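# Load a white part from the tote into the mould

## Task

Pick one white plastic part out of the blue tote and insert it, narrow end pointing down and pushed fully home, into the empty nest of whichever mould on the rotary table is closest to the arms. The tote must stay upright in its original spot with the remaining parts still inside, and at the end neither arm may be in contact with any movable object.

## Robot and tools

Robot: two arms, left_arm and right_arm, each ending in a two-finger parallel gripper. The arm names do not match image left and right. A camera cable lying on an object or fixture counts as that arm touching it.

Frame: all reported positions and targets use the scene frame. Its origin sits at table-top height, halfway between the two arms' nominal bases. +x points out over the table, +z points up, and left_arm is on the +y side. Positions are in metres and orientations are quaternions (w, x, y, z). A BASES line, if present, gives each base's calibrated place. Reported hand poses can be off by a few centimetres, more at long reach. The gripper's fingers point along its own +z axis and close along its own y axis. end_effector_position is the point between the finger pads, just under 1 cm behind the tips.

execute_actions(actions, cameras): actions is a list of actions. Each action is a table of up to 15 rows, one row per control step of 1/30 s; if fewer rows are given, the last row repeats to fill 15 steps. Every row holds 14 numbers in [-1, 1]: dx, dy, dz, rx, ry, rz, opening for left_arm, then the same seven for right_arm, always both arms. The six pose numbers are an offset, along scene axes, from that arm's Hand target as it was when the action began; rotation is a rotation vector applied about the Hand target's position. Scale: 1.0 equals 0.6 m or 180 degrees. Rows inside one action are not cumulative, but each new action starts from the updated Hand target, so repeating an offset moves further. Opening is absolute, not an offset: +1 about 87 mm between pads, +0.5 about 69, 0 about 43, -0.5 about 18, -1 closed. Sending six zeros re-commands the current Hand target; sending 0 as opening is a real command, so resend the present opening to leave a gripper unchanged. An empty actions list just returns the state and images. cameras picks which images come back: omitted, null or ["all"] gives all, [] gives none.

move(target, speed, blend, opening_speed, blocking, cameras): target is one 14-number row laid out as above, or a list of up to 15 such rows. Every row is an offset from the same starting Hand targets, not from the previous row. Each gripper follows a straight line and turns the shorter way; the whole move is capped at 10 s. speed is the top path speed in m/s, 0.002 to 2.9, default 0.25 (rotation up to twice that in rad/s), one number or one per target. blend, in metres, rounds corners at intermediate targets. opening_speed is in units per second on the -1..+1 scale, at least 0.2. blocking=false returns after about 0.5 s while the move continues. Paths do not avoid obstacles or the other arm, grippers lag and can overshoot speed at near-full reach, and a path passing near an arm's own base can flip its shoulder posture, so route around it. Faster moves and targets set deeper past a contact hit and press harder. The result adds a move: line with the ending (done, off_target, moving, held, fault) and any limits (limits=paced means the sent pose was clipped; limits=held means steps were withheld). An arm not named in the ending is done, meaning at rest within 10 mm and 2 degrees. Neither done nor off_target says anything about contact.

wait(seconds): 0 to 10 s, arms keep their last command; a running move goes on. stop(): brakes a running move; fingers continue unless opening_speed was set. zoom_image(camera, region): region is [x0, y0, x1, y1] in pixels of that camera's latest image, at most 504 by 504. finished_scene(scene): ends the current scene, irreversibly; scene is its number.

Cameras: cam_head_left, cam_head_right, cam_high, cam_low, cam_left_wrist, cam_right_wrist, each 896x504. Calibrations are supplied but fixed cameras may have shifted slightly; wrist images may lag while the arm moves.

Result lines: end_effector_position, end_effector_quat_wxyz, Hand target (the last commanded pose after clipping, which the next offsets count from), Tool commands, grip_measured (gripper reading on the command scale), Joint positions (gripper last, 0 closed to 1 open), Joint velocities ("within noise" means at rest), and joint torques (positive toward larger joint angles; the first three wrap at ±28 N m). Joint ranges in rad: waist -2.618 to 3.054, shoulder 0.000 to 3.142, elbow 0.000 to 3.142 (straight at 2.901), wrist pitch -1.571 to 1.571, wrist yaw -1.571 to 1.571, wrist roll -2.094 to 2.094.

Control quirks: each step limits commanded orientation to within 40 degrees of the measured one. Grippers often stop short or sag and tilt under friction and weight; check after every move, and send the remaining gap as a fresh offset. Small moves may not happen or may drift sideways. An arm blocked by something keeps pushing until commanded back past its gripper. To grip, command roughly 0.04 below the grip_measured value at first contact for full force (about 20 N per pad).

Avoid: dropping parts or releasing them while moving, fast closes, hard hits or pushes, arms touching or a gripper closing on the other's fingers, anything leaving the table. Long holding, stretched arms or pushing at unreachable poses heat motors: MOTOR HOT appears at 75 °C, OVER-TEMPERATURE FAULT at 90 °C folds that arm out of use. Loose objects may occasionally get a brief push.

Each tool is called after "Call:" by a JSON object that holds its "op" and its "data", one argument or row to a line.

## Session

Call:
{"op": "execute_actions", "data": {
  "actions": []
}}

Scene clock: 0.00 s.
left_arm: end_effector_position=(+0.4068, +0.2544, +0.1821) grip_measured=+1.000 end_effector_quat_wxyz=(+0.468, -0.072, +0.881, -0.016) | right_arm: end_effector_position=(+0.2237, -0.2899, +0.0600) grip_measured=+0.985 end_effector_quat_wxyz=(+0.543, +0.087, +0.835, +0.014)
Joint positions: left_arm=[-0.226 1.326 0.907 -0.196 -0.235 -0.279 1] | right_arm=[0.717 1.043 0.067 0.417 0.689 0.509 0.993]
Joint velocities: within noise
Joint torques (N m): no reading
Motor temperatures (°C): left_arm=[30 35 38 29 27 29 29] | right_arm=[31 41 36 30 27 28 31]
Heat: left arm: 38 °C; right arm: 41 °C.
Hand target: left_arm +0.4084, +0.2541, +0.1875; +0.474, -0.072, +0.877, -0.018 | right_arm +0.2270, -0.2874, +0.0651; +0.549, +0.090, +0.831, +0.020
Tool commands: left_gripper/opening=+1.0 right_gripper/opening=+1.0

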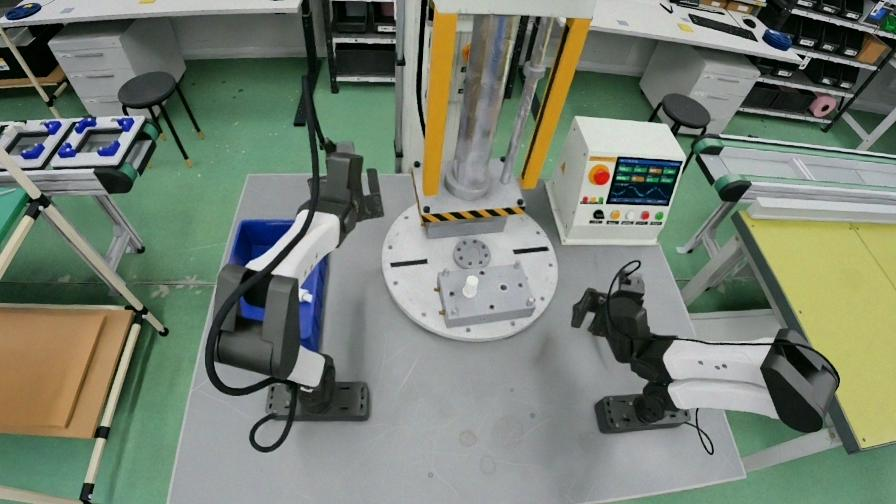

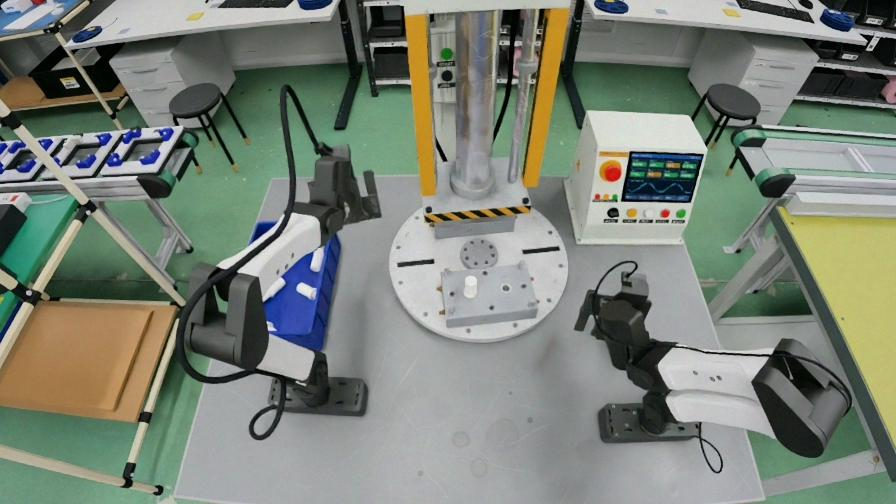

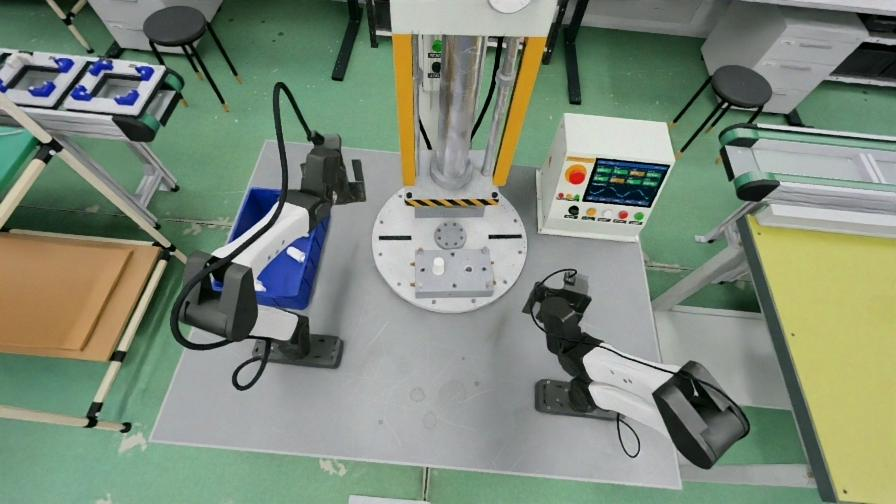

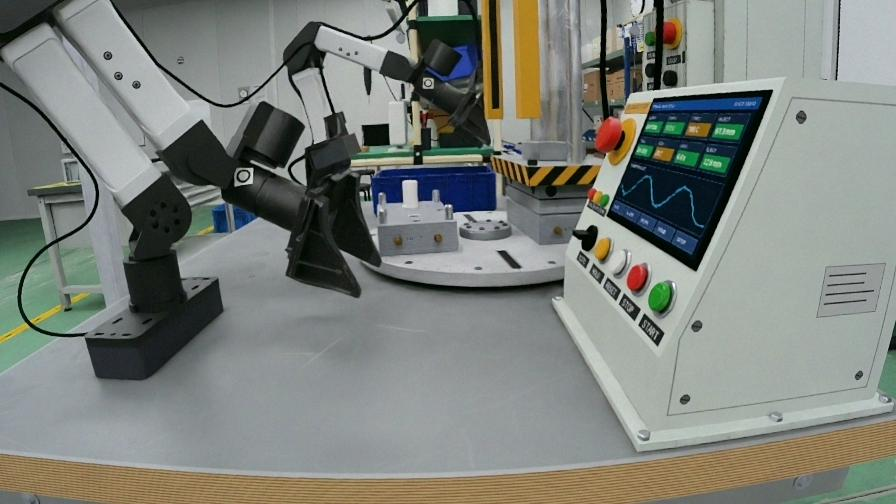

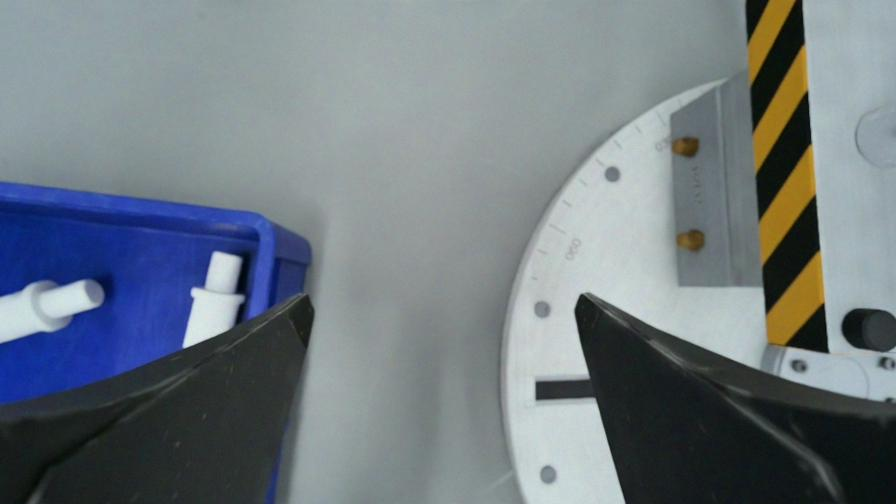

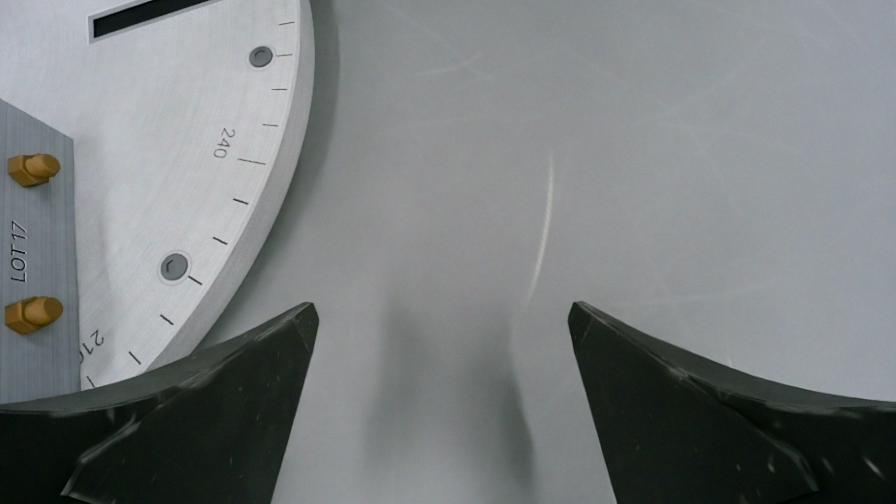

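Call:
{"op": "zoom_image", "data": {
  "camera": "cam_head_right",
  "region": [240, 200, 370, 360]
}}

Call:
{"op": "zoom_image", "data": {
  "camera": "cam_head_right",
  "region": [380, 200, 580, 350]
}}

Call:
{"op": "zoom_image", "data": {
  "camera": "cam_low",
  "region": [350, 150, 550, 280]
}}

Call:
{"op": "zoom_image", "data": {
  "camera": "cam_high",
  "region": [200, 180, 340, 320]
}}

Scaled by 3.150 from the camera's 896x504 image, which has a finer 1280x720 frame.

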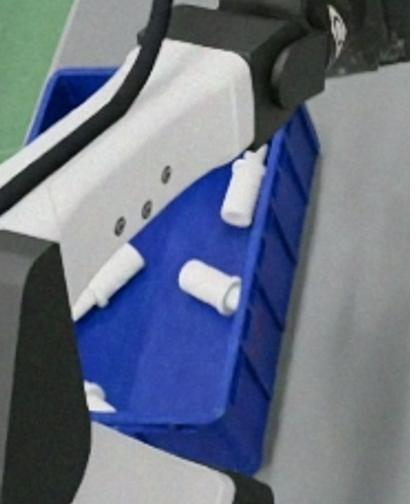

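Scaled by 2.520 from the camera's 896x504 image, which has a finer 1280x720 frame.

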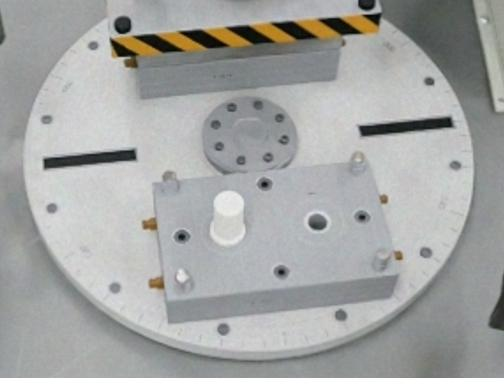

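Scaled by 2.520 from the camera's 896x504 image, which has a finer 1280x720 frame.

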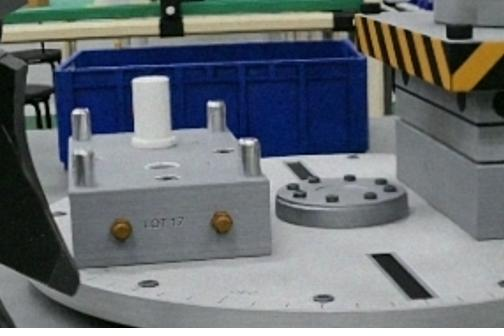

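Scaled by 3.600 from the camera's 896x504 image, which has a finer 1280x720 frame.

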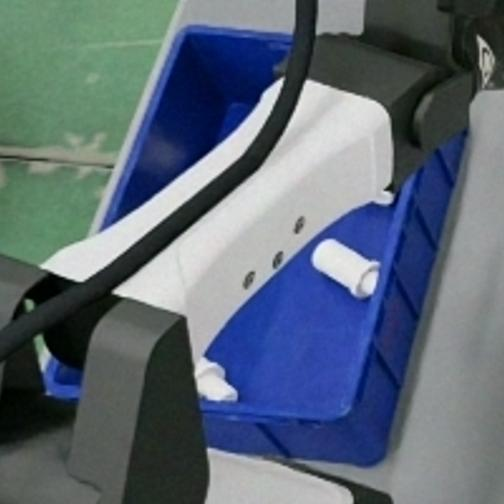

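Call:
{"op": "move", "data": {
  "target": [-0.13, 0.2, 0.16, 0, 0, 0, 1, 0, 0, 0, 0, 0, 0, 1],
  "cameras": ["cam_left_wrist","cam_head_right","cam_high"]
}}

Scene clock: 37.00 s.
left_arm: end_effector_position=(+0.3287, +0.3728, +0.2740) grip_measured=+1.000 end_effector_quat_wxyz=(+0.467, -0.079, +0.881, -0.019) | right_arm: end_effector_position=(+0.2237, -0.2899, +0.0600) grip_measured=+0.985 end_effector_quat_wxyz=(+0.543, +0.087, +0.835, +0.014)
Joint positions: left_arm=[0.315 1.042 1.107 -0.679 0.209 0.016 1] | right_arm=[0.717 1.043 0.067 0.417 0.689 0.509 0.993]
Joint velocities: within noise
Joint torques (N m): left_arm=[1.31 -2.04 10.93 1.6 0.32 0.15] | right_arm=[-0.32 -1.39 6.32 1.91 0.28 0.01]
Motor temperatures (°C): left_arm=[30 37 41 33 27 29 29] | right_arm=[31 40 40 33 27 28 31]
Heat: left arm: 41 °C; right arm: 40 °C.
Hand target: left_arm +0.3304, +0.3741, +0.2835; +0.474, -0.073, +0.877, -0.018 | right_arm +0.2270, -0.2874, +0.0651; +0.549, +0.090, +0.831, +0.020
Off the commanded pose: left_arm 0.010 m, 1 deg | right_arm 0.007 m, 1 deg.
move: done
camera_calibration:
cam_left_wrist: T_world_to_cam=[[0.118282, -0.986161, 0.116175, 0.293554], [-0.987874, -0.128716, -0.0868181, 0.418209], [0.10057, -0.104497, -0.989427, 0.411793], [0, 0, 0, 1]] pos_world=[0.337002, 0.386353, 0.409643]
Images, in order (width x height): cam_head_right 896x504, cam_high 896x504, cam_left_wrist 896x504.

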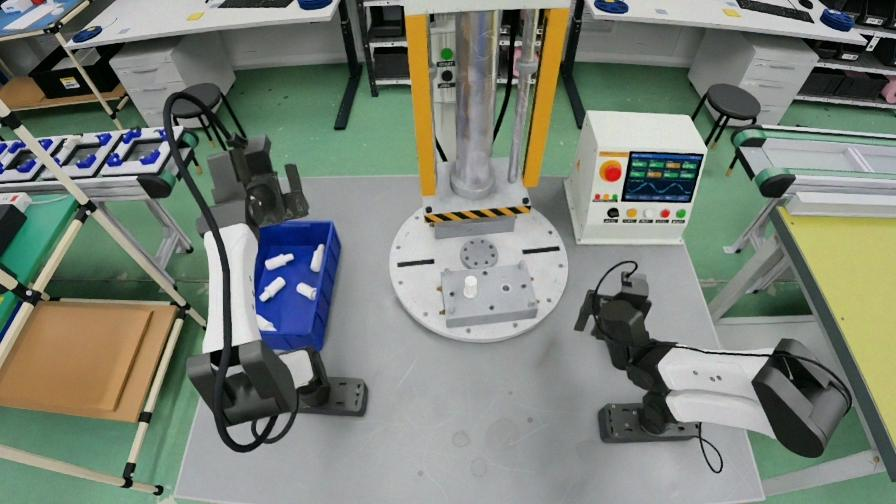

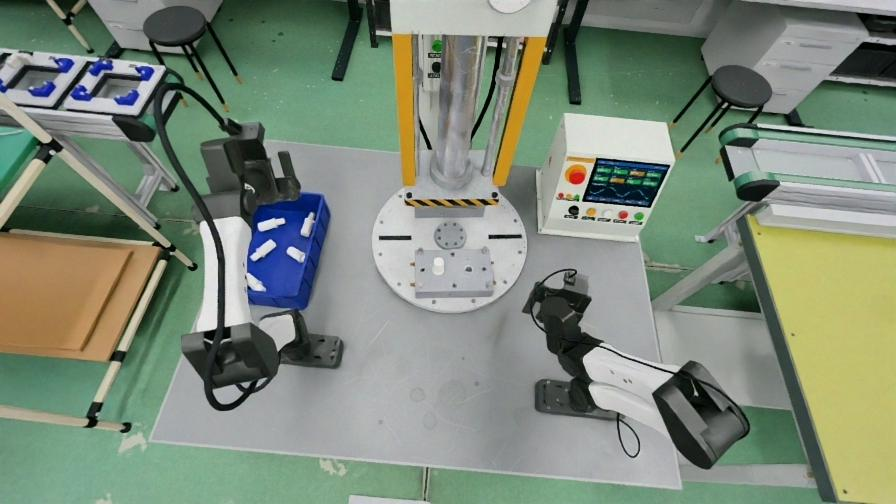

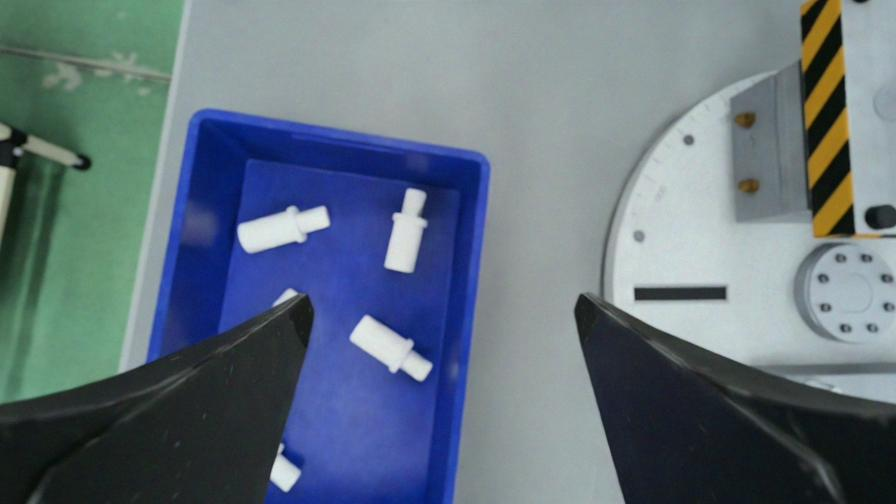

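Call:
{"op": "move", "data": {
  "target": [-0.068, 0.03, -0.189, -0.1519, 0.2866, 0.2575, 0.2, 0, 0, 0, 0, 0, 0, 1],
  "cameras": ["cam_left_wrist","cam_head_right","cam_head_left","cam_high"]
}}

Call:
{"op": "zoom_image", "data": {
  "camera": "cam_head_right",
  "region": [230, 200, 360, 360]
}}

Scene clock: 72.80 s.
left_arm: end_effector_position=(+0.2863, +0.3899, +0.1681) grip_measured=+0.200 end_effector_quat_wxyz=(+0.002, -0.494, +0.870, +0.000) | right_arm: end_effector_position=(+0.2237, -0.2899, +0.0600) grip_measured=+0.985 end_effector_quat_wxyz=(+0.543, +0.087, +0.835, +0.014)
Joint positions: left_arm=[0.384 1.676 1.472 -1.363 -0.001 -0.661 0.6] | right_arm=[0.717 1.043 0.067 0.417 0.689 0.509 0.993]
Joint velocities: within noise
Joint torques (N m): left_arm=[1.2 -5.26 9.46 0.21 0.09 -0.1] | right_arm=[-0.35 -1.36 6.37 1.91 0.26 0]
Motor temperatures (°C): left_arm=[30 36 47 34 27 29 28] | right_arm=[31 40 42 34 27 28 31]
Heat: left arm: 47 °C; right arm: 42 °C.
Hand target: left_arm +0.2896, +0.3922, +0.1702; +0.000, -0.501, +0.865, +0.000 | right_arm +0.2270, -0.2874, +0.0651; +0.549, +0.090, +0.831, +0.020
Off the commanded pose: left_arm 0.004 m, 1 deg | right_arm 0.007 m, 1 deg.
move: done
camera_calibration:
cam_left_wrist: T_world_to_cam=[[0.862015, -0.506809, 0.00862527, -0.0539943], [-0.329846, -0.547941, 0.768741, 0.200529], [-0.384879, -0.665511, -0.639502, 0.611983], [0, 0, 0, 1]] pos_world=[0.348227, 0.489795, 0.237676]
Images, in order (width x height): cam_head_left 896x504, cam_head_right 896x504, cam_high 896x504, cam_left_wrist 896x504.

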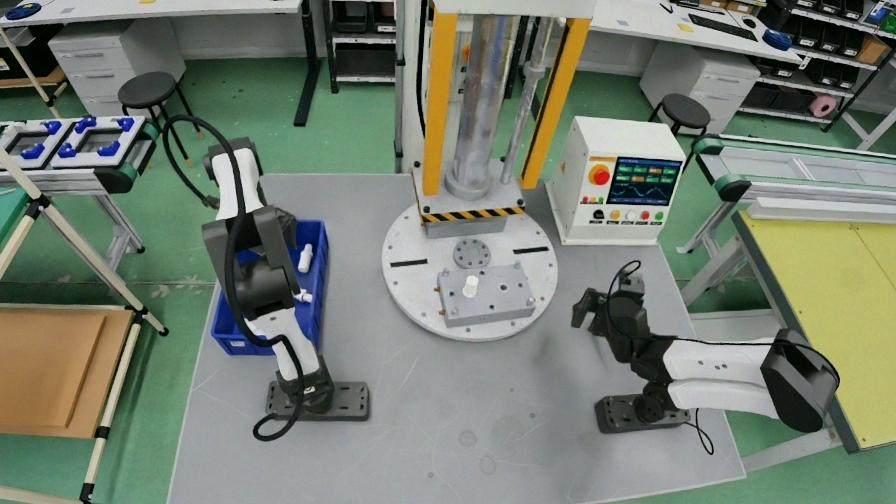

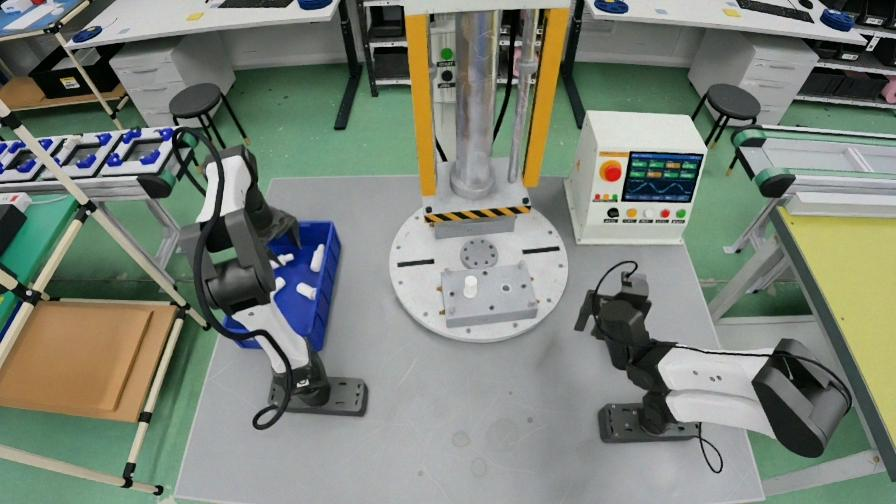

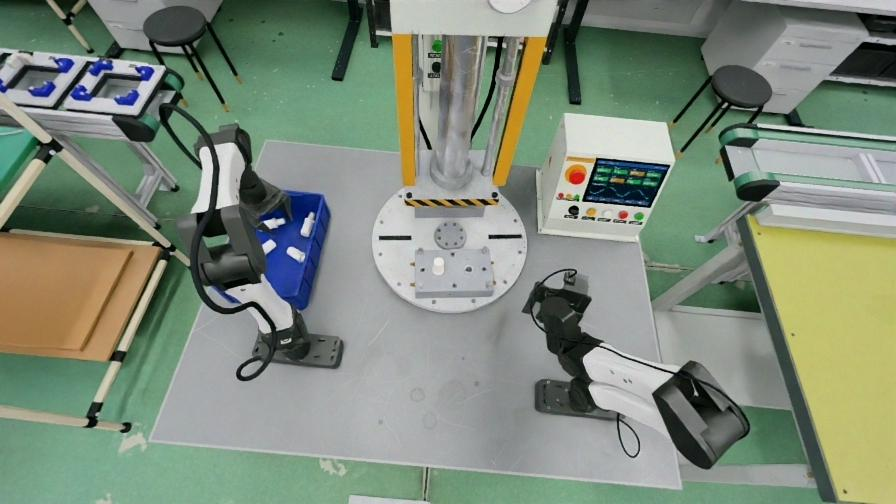

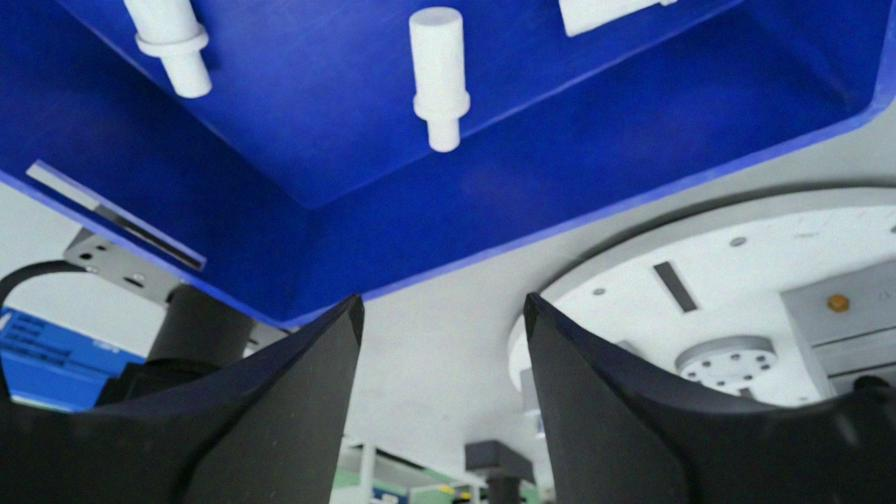

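Scaled by 3.150 from the camera's 896x504 image, which has a finer 1280x720 frame.

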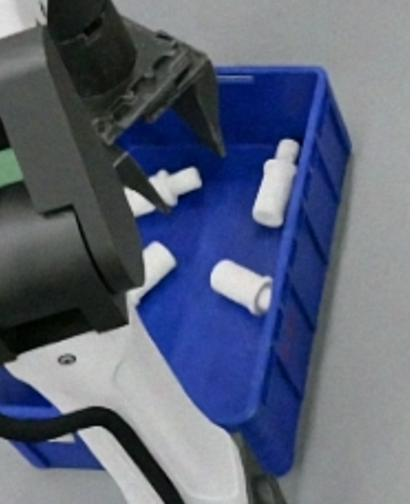

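Call:
{"op": "move", "data": {
  "target": [0.004, 0.006, -0.208, 0, 0, 0, 0.2, 0, 0, 0, 0, 0, 0, 1],
  "speed": 0.15,
  "cameras": ["cam_left_wrist","cam_head_right"]
}}

Call:
{"op": "zoom_image", "data": {
  "camera": "cam_head_right",
  "region": [230, 200, 360, 360]
}}

Scene clock: 84.23 s.
left_arm: end_effector_position=(+0.2925, +0.3937, +0.0514) grip_measured=+0.200 end_effector_quat_wxyz=(+0.004, -0.496, +0.868, +0.000) | right_arm: end_effector_position=(+0.2237, -0.2899, +0.0600) grip_measured=+0.985 end_effector_quat_wxyz=(+0.543, +0.087, +0.835, +0.014)
Joint positions: left_arm=[0.389 1.783 1.122 -0.902 -0.001 -0.662 0.6] | right_arm=[0.717 1.043 0.067 0.417 0.689 0.509 0.993]
Joint velocities: within noise
Joint torques (N m): left_arm=[1.42 -5.68 5.87 0.49 0.08 -0.01] | right_arm=[-0.35 -1.43 6.31 1.94 0.25 0]
Motor temperatures (°C): left_arm=[30 36 46 32 27 29 28] | right_arm=[31 40 42 35 27 28 31]
Heat: left arm: 46 °C; right arm: 42 °C.
Hand target: left_arm +0.2920, +0.3957, +0.0454; +0.000, -0.501, +0.866, +0.000 | right_arm +0.2270, -0.2874, +0.0651; +0.549, +0.090, +0.831, +0.020
Off the commanded pose: left_arm 0.006 m, 1 deg | right_arm 0.007 m, 1 deg.
move: done
camera_calibration:
cam_left_wrist: T_world_to_cam=[[0.864696, -0.502163, 0.0114984, -0.0591062], [-0.330171, -0.550987, 0.766421, 0.29585], [-0.378533, -0.666517, -0.642236, 0.540968], [0, 0, 0, 1]] pos_world=[0.353564, 0.493893, 0.121363]
Images, in order (width x height): cam_head_right 896x504, cam_left_wrist 896x504.

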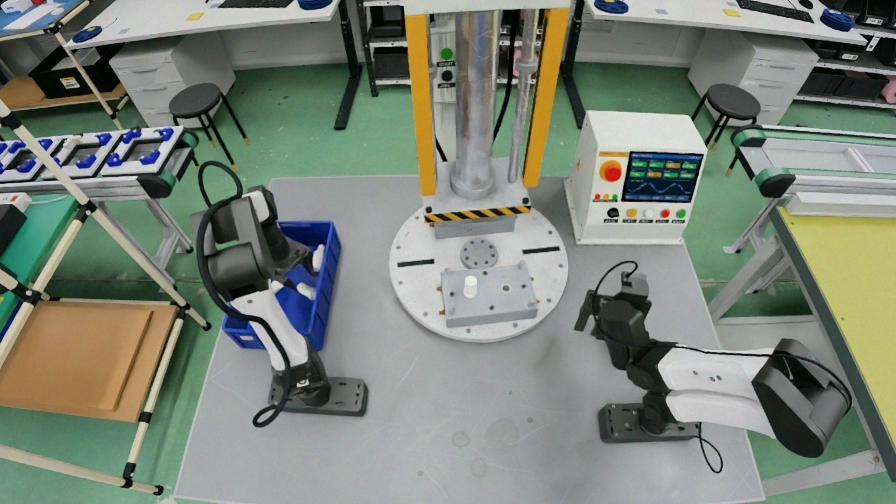

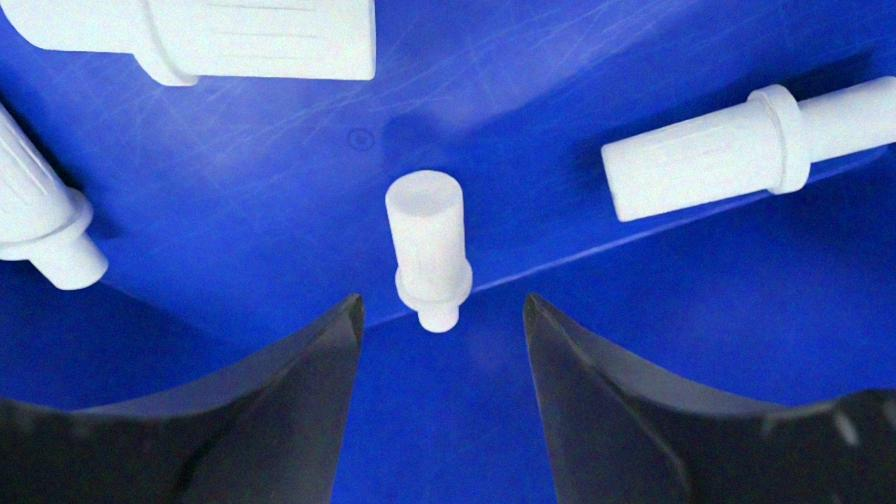

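Scaled by 3.150 from the camera's 896x504 image, which has a finer 1280x720 frame.

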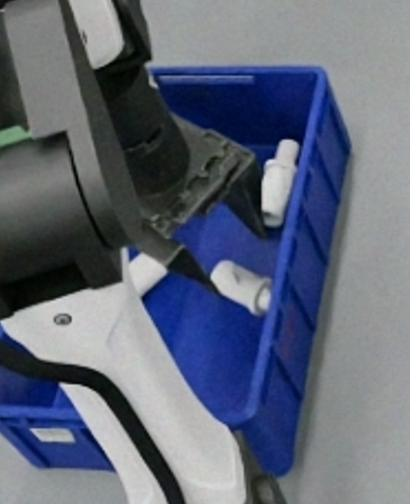

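Call:
{"op": "move", "data": {
  "target": [-0.001, 0.001, -0.045, 0, 0, 0, 0.2, 0, 0, 0, 0, 0, 0, 1],
  "speed": 0.08,
  "cameras": ["cam_left_wrist","cam_head_right"]
}}

Call:
{"op": "zoom_image", "data": {
  "camera": "cam_head_right",
  "region": [230, 200, 360, 360]
}}

Scene clock: 96.23 s.
left_arm: end_effector_position=(+0.2919, +0.3946, +0.0254) grip_measured=+0.200 end_effector_quat_wxyz=(+0.003, -0.498, +0.867, +0.000) | right_arm: end_effector_position=(+0.2237, -0.2899, +0.0600) grip_measured=+0.985 end_effector_quat_wxyz=(+0.543, +0.087, +0.835, +0.014)
Joint positions: left_arm=[0.393 1.83 1.066 -0.801 -0.001 -0.662 0.6] | right_arm=[0.717 1.043 0.067 0.417 0.689 0.509 0.993]
Joint velocities: within noise
Joint torques (N m): left_arm=[1.32 -5.68 5.39 0.53 0.09 0.01] | right_arm=[-0.29 -1.4 6.3 1.91 0.29 0]
Motor temperatures (°C): left_arm=[30 37 45 32 27 29 28] | right_arm=[31 40 42 35 27 28 31]
Heat: left arm: 45 °C; right arm: 42 °C.
Hand target: left_arm +0.2913, +0.3963, +0.0183; +0.000, -0.501, +0.866, +0.000 | right_arm +0.2270, -0.2874, +0.0651; +0.549, +0.090, +0.831, +0.020
Off the commanded pose: left_arm 0.007 m, 1 deg | right_arm 0.007 m, 1 deg.
move: done
camera_calibration:
cam_left_wrist: T_world_to_cam=[[0.866623, -0.498861, 0.0100963, -0.0596128], [-0.32646, -0.551592, 0.767574, 0.315166], [-0.377344, -0.668494, -0.640881, 0.525029], [0, 0, 0, 1]] pos_world=[0.352667, 0.495083, 0.0951694]
Images, in order (width x height): cam_head_right 896x504, cam_left_wrist 896x504.

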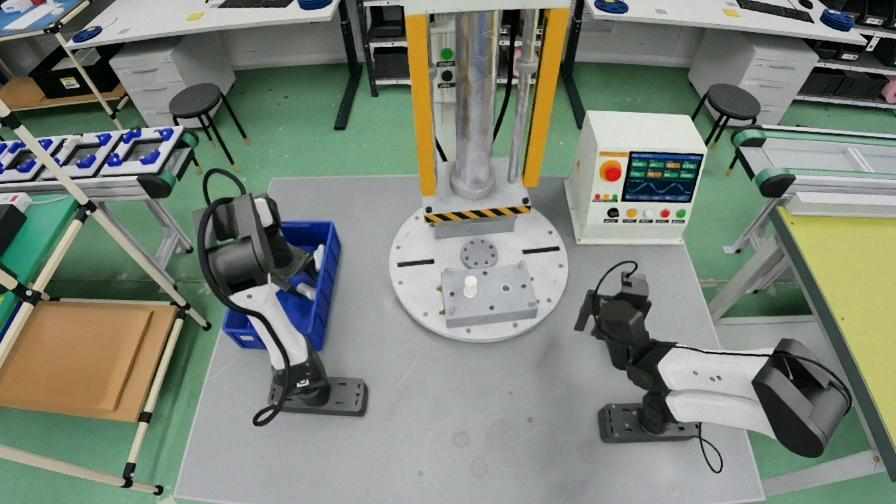

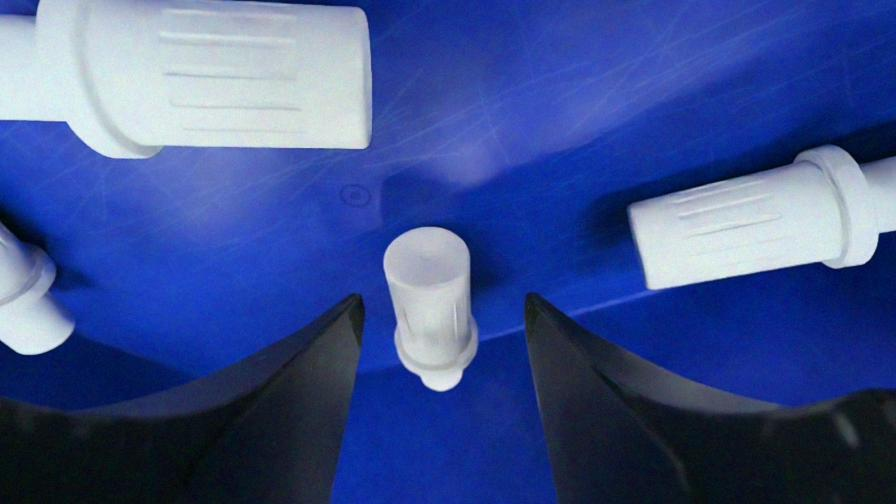

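Scaled by 3.150 from the camera's 896x504 image, which has a finer 1280x720 frame.

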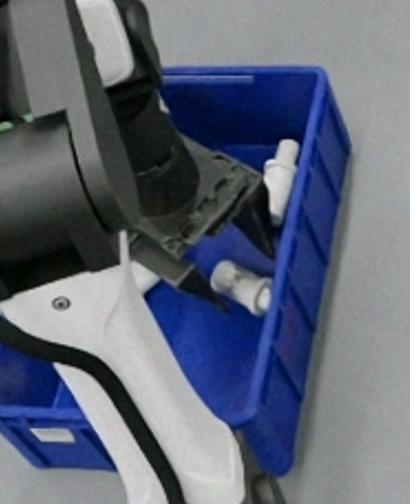

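Call:
{"op": "move", "data": {
  "target": [-0.005, 0.002, -0.012, 0, 0, 0, 0.2, 0, 0, 0, 0, 0, 0, 1],
  "speed": 0.05,
  "cameras": ["cam_left_wrist"]
}}

Call:
{"op": "move", "data": {
  "target": [0,0,0, 0, 0, 0, -0.6, 0, 0, 0, 0, 0, 0, 1],
  "opening_speed": 0.5,
  "cameras": ["cam_left_wrist"]
}}

Scene clock: 105.13 s.
left_arm: end_effector_position=(+0.2913, +0.3950, +0.0206) grip_measured=+0.200 end_effector_quat_wxyz=(+0.007, -0.498, +0.867, -0.001) | right_arm: end_effector_position=(+0.2237, -0.2899, +0.0600) grip_measured=+0.985 end_effector_quat_wxyz=(+0.543, +0.087, +0.835, +0.014)
Joint positions: left_arm=[0.395 1.83 1.045 -0.771 -0.001 -0.66 0.6] | right_arm=[0.717 1.043 0.067 0.417 0.689 0.509 0.993]
Joint velocities: within noise
Joint torques (N m): left_arm=[1.73 -5.15 5.03 0.54 0.08 0.07] | right_arm=[-0.42 -1.51 6.3 1.91 0.28 0]
Motor temperatures (°C): left_arm=[30 37 44 31 27 29 28] | right_arm=[31 40 42 35 27 28 31]
Heat: left arm: 44 °C; right arm: 42 °C.
Hand target: left_arm +0.2884, +0.3975, +0.0112; +0.000, -0.501, +0.865, +0.000 | right_arm +0.2270, -0.2874, +0.0651; +0.549, +0.090, +0.831, +0.020
Off the commanded pose: left_arm 0.010 m, 1 deg | right_arm 0.007 m, 1 deg.
move: done
camera_calibration:
cam_left_wrist: T_world_to_cam=[[0.866881, -0.498257, 0.0160146, -0.0593929], [-0.332642, -0.554216, 0.763016, 0.321806], [-0.371303, -0.666772, -0.646181, 0.519727], [0, 0, 0, 1]] pos_world=[0.351509, 0.495296, 0.0912452]
Images, in order (width x height): cam_left_wrist 896x504.

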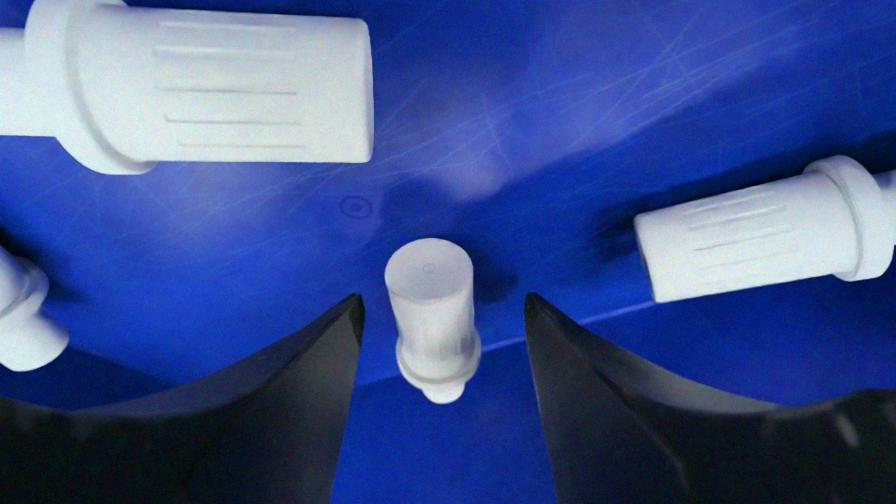

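Scene clock: 106.93 s.
left_arm: end_effector_position=(+0.2913, +0.3950, +0.0206) grip_measured=-0.342 end_effector_quat_wxyz=(+0.007, -0.498, +0.867, -0.001) | right_arm: end_effector_position=(+0.2237, -0.2899, +0.0600) grip_measured=+0.985 end_effector_quat_wxyz=(+0.543, +0.087, +0.835, +0.014)
Joint positions: left_arm=[0.395 1.83 1.045 -0.771 -0.001 -0.66 0.329] | right_arm=[0.717 1.043 0.067 0.417 0.689 0.509 0.993]
Joint velocities: within noise
Joint torques (N m): left_arm=[1.72 -5.15 5.05 0.56 0.09 0.07] | right_arm=[-0.31 -1.47 6.32 1.93 0.28 0.02]
Motor temperatures (°C): left_arm=[30 37 44 31 27 29 28] | right_arm=[31 40 42 35 27 28 31]
Heat: left arm: 44 °C; right arm: 42 °C.
Hand target: left_arm +0.2883, +0.3975, +0.0111; +0.000, -0.501, +0.865, +0.000 | right_arm +0.2270, -0.2874, +0.0651; +0.549, +0.090, +0.831, +0.020
Off the commanded pose: left_arm 0.010 m, 1 deg | right_arm 0.007 m, 1 deg.
move: done
camera_calibration:
cam_left_wrist: T_world_to_cam=[[0.866881, -0.498257, 0.0160146, -0.0593046], [-0.332642, -0.554216, 0.763016, 0.321849], [-0.371303, -0.666772, -0.646181, 0.519625], [0, 0, 0, 1]] pos_world=[0.351409, 0.495296, 0.0911452]
Images, in order (width x height): cam_left_wrist 896x504.

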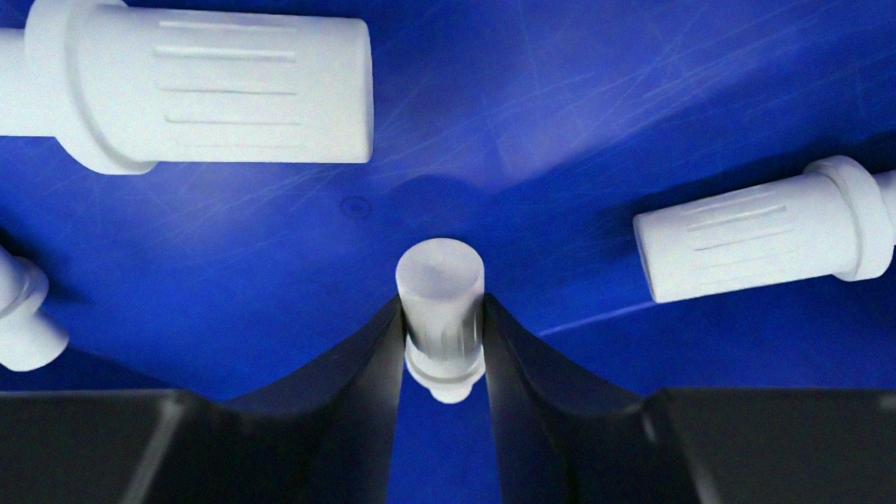

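Call:
{"op": "move", "data": {
  "target": [0.005,0,0.43, 0, 0, 0, -0.5, 0, 0, 0, 0, 0, 0, 1],
  "cameras": ["cam_left_wrist","cam_head_right","cam_low"]
}}

Scene clock: 115.73 s.
left_arm: end_effector_position=(+0.2932, +0.3981, +0.2610) grip_measured=-0.342 end_effector_quat_wxyz=(+0.087, -0.501, +0.861, -0.016) | right_arm: end_effector_position=(+0.2237, -0.2899, +0.0600) grip_measured=+0.985 end_effector_quat_wxyz=(+0.543, +0.087, +0.835, +0.014)
Joint positions: left_arm=[0.408 1.627 1.805 -1.572 0.008 -0.658 0.329] | right_arm=[0.717 1.043 0.067 0.417 0.689 0.509 0.993]
Joint velocities: within noise
Joint torques (N m): left_arm=[1.25 -6.71 8.35 0.51 0.19 0.08] | right_arm=[-0.34 -1.39 6.37 1.91 0.3 0.02]
Motor temperatures (°C): left_arm=[30 37 43 31 27 29 29] | right_arm=[31 40 43 35 27 28 31]
Heat: left arm: 43 °C; right arm: 43 °C.
Hand target: left_arm +0.2913, +0.3975, +0.2691; +0.000, -0.501, +0.866, +0.000 | right_arm +0.2270, -0.2874, +0.0651; +0.549, +0.090, +0.831, +0.020
Off the commanded pose: left_arm 0.008 m, 10 deg | right_arm 0.007 m, 1 deg.
joint sent to its limit (left arm) — joint 4 (wrist pitch), lower limit. The joint targets are off in orientation, not in position.
move: off_target (left_arm)
camera_calibration:
cam_left_wrist: T_world_to_cam=[[0.861476, -0.492817, 0.122436, -0.0916208], [-0.436958, -0.596587, 0.673165, 0.211571], [-0.258703, -0.633415, -0.729286, 0.653233], [0, 0, 0, 1]] pos_world=[0.34037, 0.494836, 0.345189]
Images, in order (width x height): cam_head_right 896x504, cam_low 896x504, cam_left_wrist 896x504.

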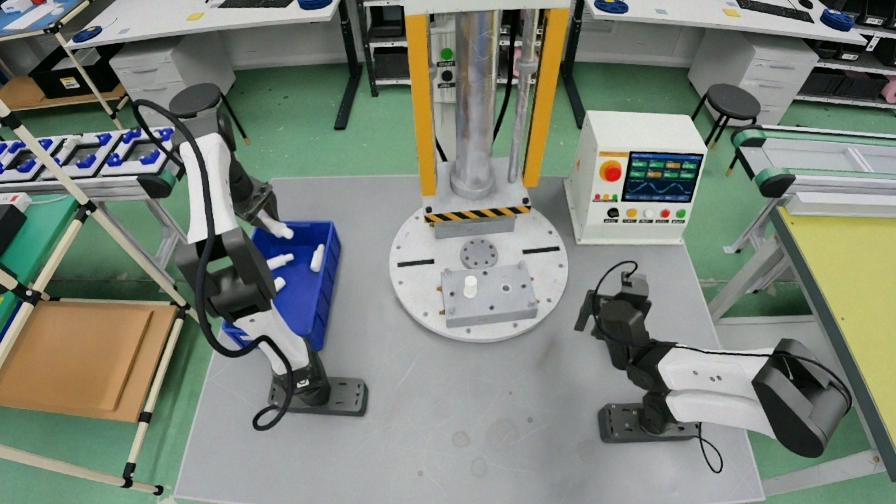

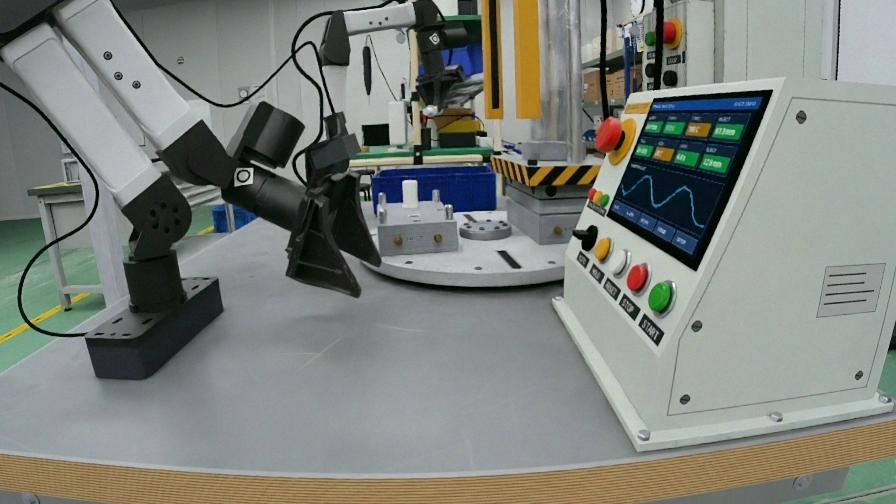

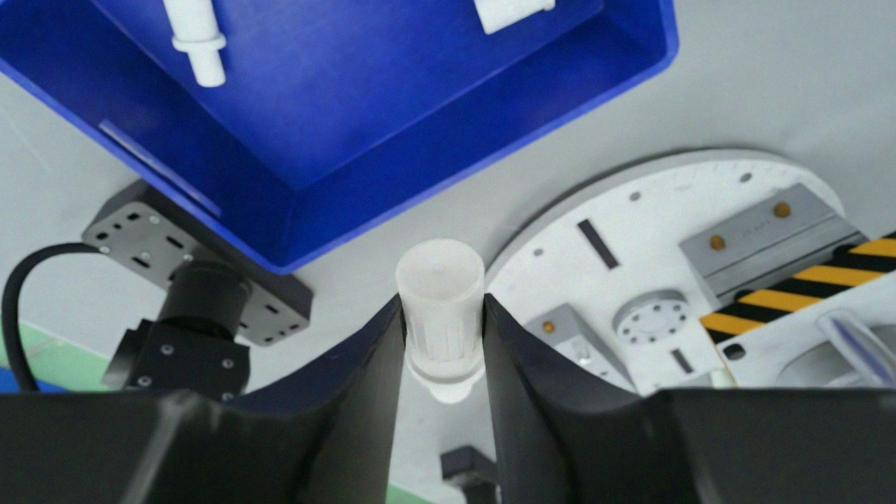

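Call:
{"op": "move", "data": {
  "target": [0.065,-0.4175,0.033, 0.1834, -0.5024, -0.3442, -0.5, 0, 0, 0, 0, 0, 0, 1],
  "cameras": ["cam_left_wrist","cam_head_right","cam_low"]
}}

Scene clock: 152.13 s.
left_arm: end_effector_position=(+0.3301, +0.1506, +0.2903) grip_measured=-0.341 end_effector_quat_wxyz=(+0.693, +0.117, +0.701, -0.120) | right_arm: end_effector_position=(+0.2237, -0.2899, +0.0600) grip_measured=+0.985 end_effector_quat_wxyz=(+0.543, +0.087, +0.835, +0.014)
Joint positions: left_arm=[-0.653 0.864 0.575 0.278 -0.329 -0.01 0.329] | right_arm=[0.717 1.043 0.067 0.417 0.689 0.509 0.993]
Joint velocities: within noise
Joint torques (N m): left_arm=[0.38 -0.96 7.42 2.12 0.19 0.09] | right_arm=[-0.36 -1.43 6.24 1.91 0.26 0.02]
Motor temperatures (°C): left_arm=[30 38 43 31 27 29 29] | right_arm=[31 39 43 36 27 28 31]
Heat: left arm: 43 °C; right arm: 43 °C.
Hand target: left_arm +0.3304, +0.1469, +0.2890; +0.696, +0.123, +0.696, -0.123 | right_arm +0.2270, -0.2874, +0.0651; +0.549, +0.090, +0.831, +0.020
Off the commanded pose: left_arm 0.004 m, 1 deg | right_arm 0.007 m, 1 deg.
move: done
camera_calibration:
cam_left_wrist: T_world_to_cam=[[-0.336661, -0.941539, 0.0128126, 0.24588], [-0.734831, 0.254193, -0.628816, 0.408547], [0.588798, -0.221113, -0.777449, 0.19949], [0, 0, 0, 1]] pos_world=[0.265532, 0.171765, 0.408844]
Images, in order (width x height): cam_head_right 896x504, cam_low 896x504, cam_left_wrist 896x504.

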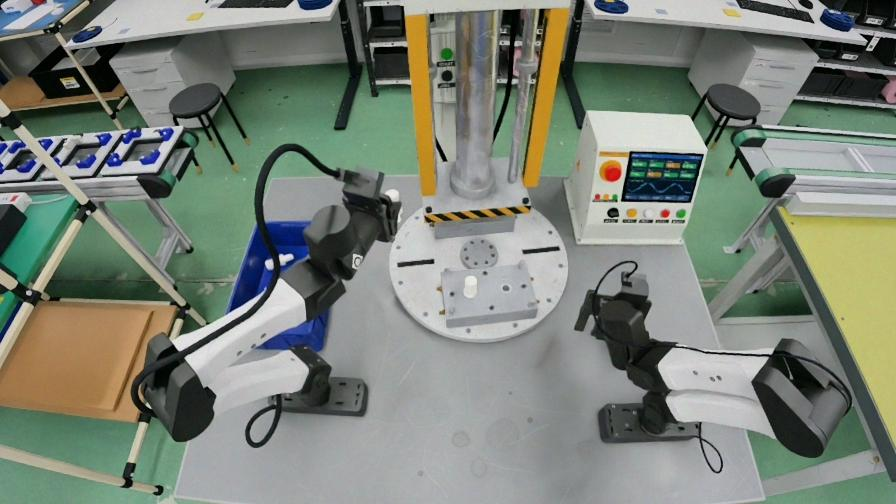

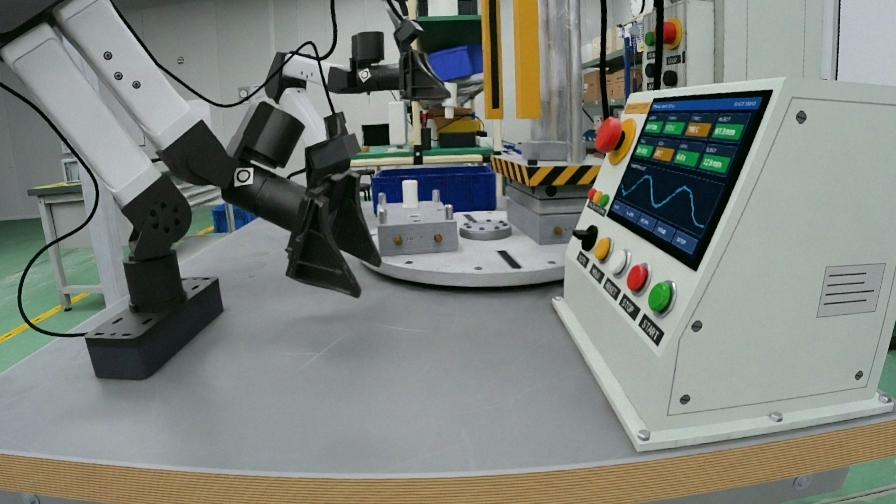

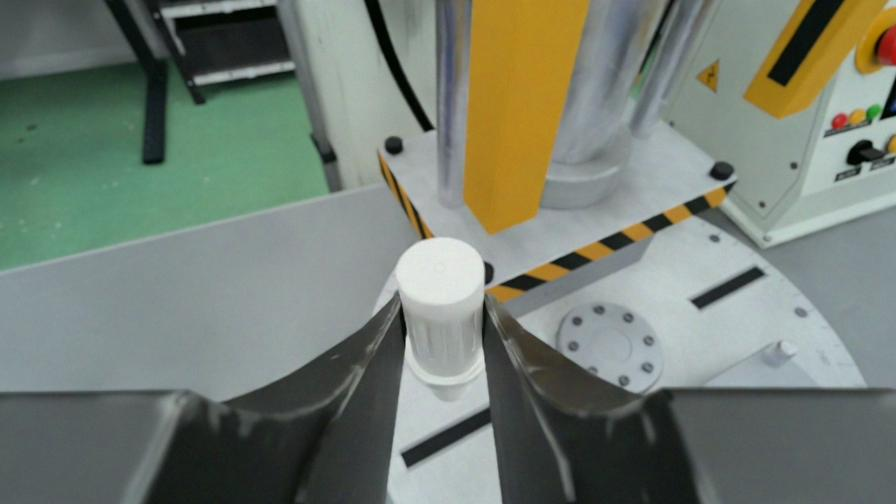

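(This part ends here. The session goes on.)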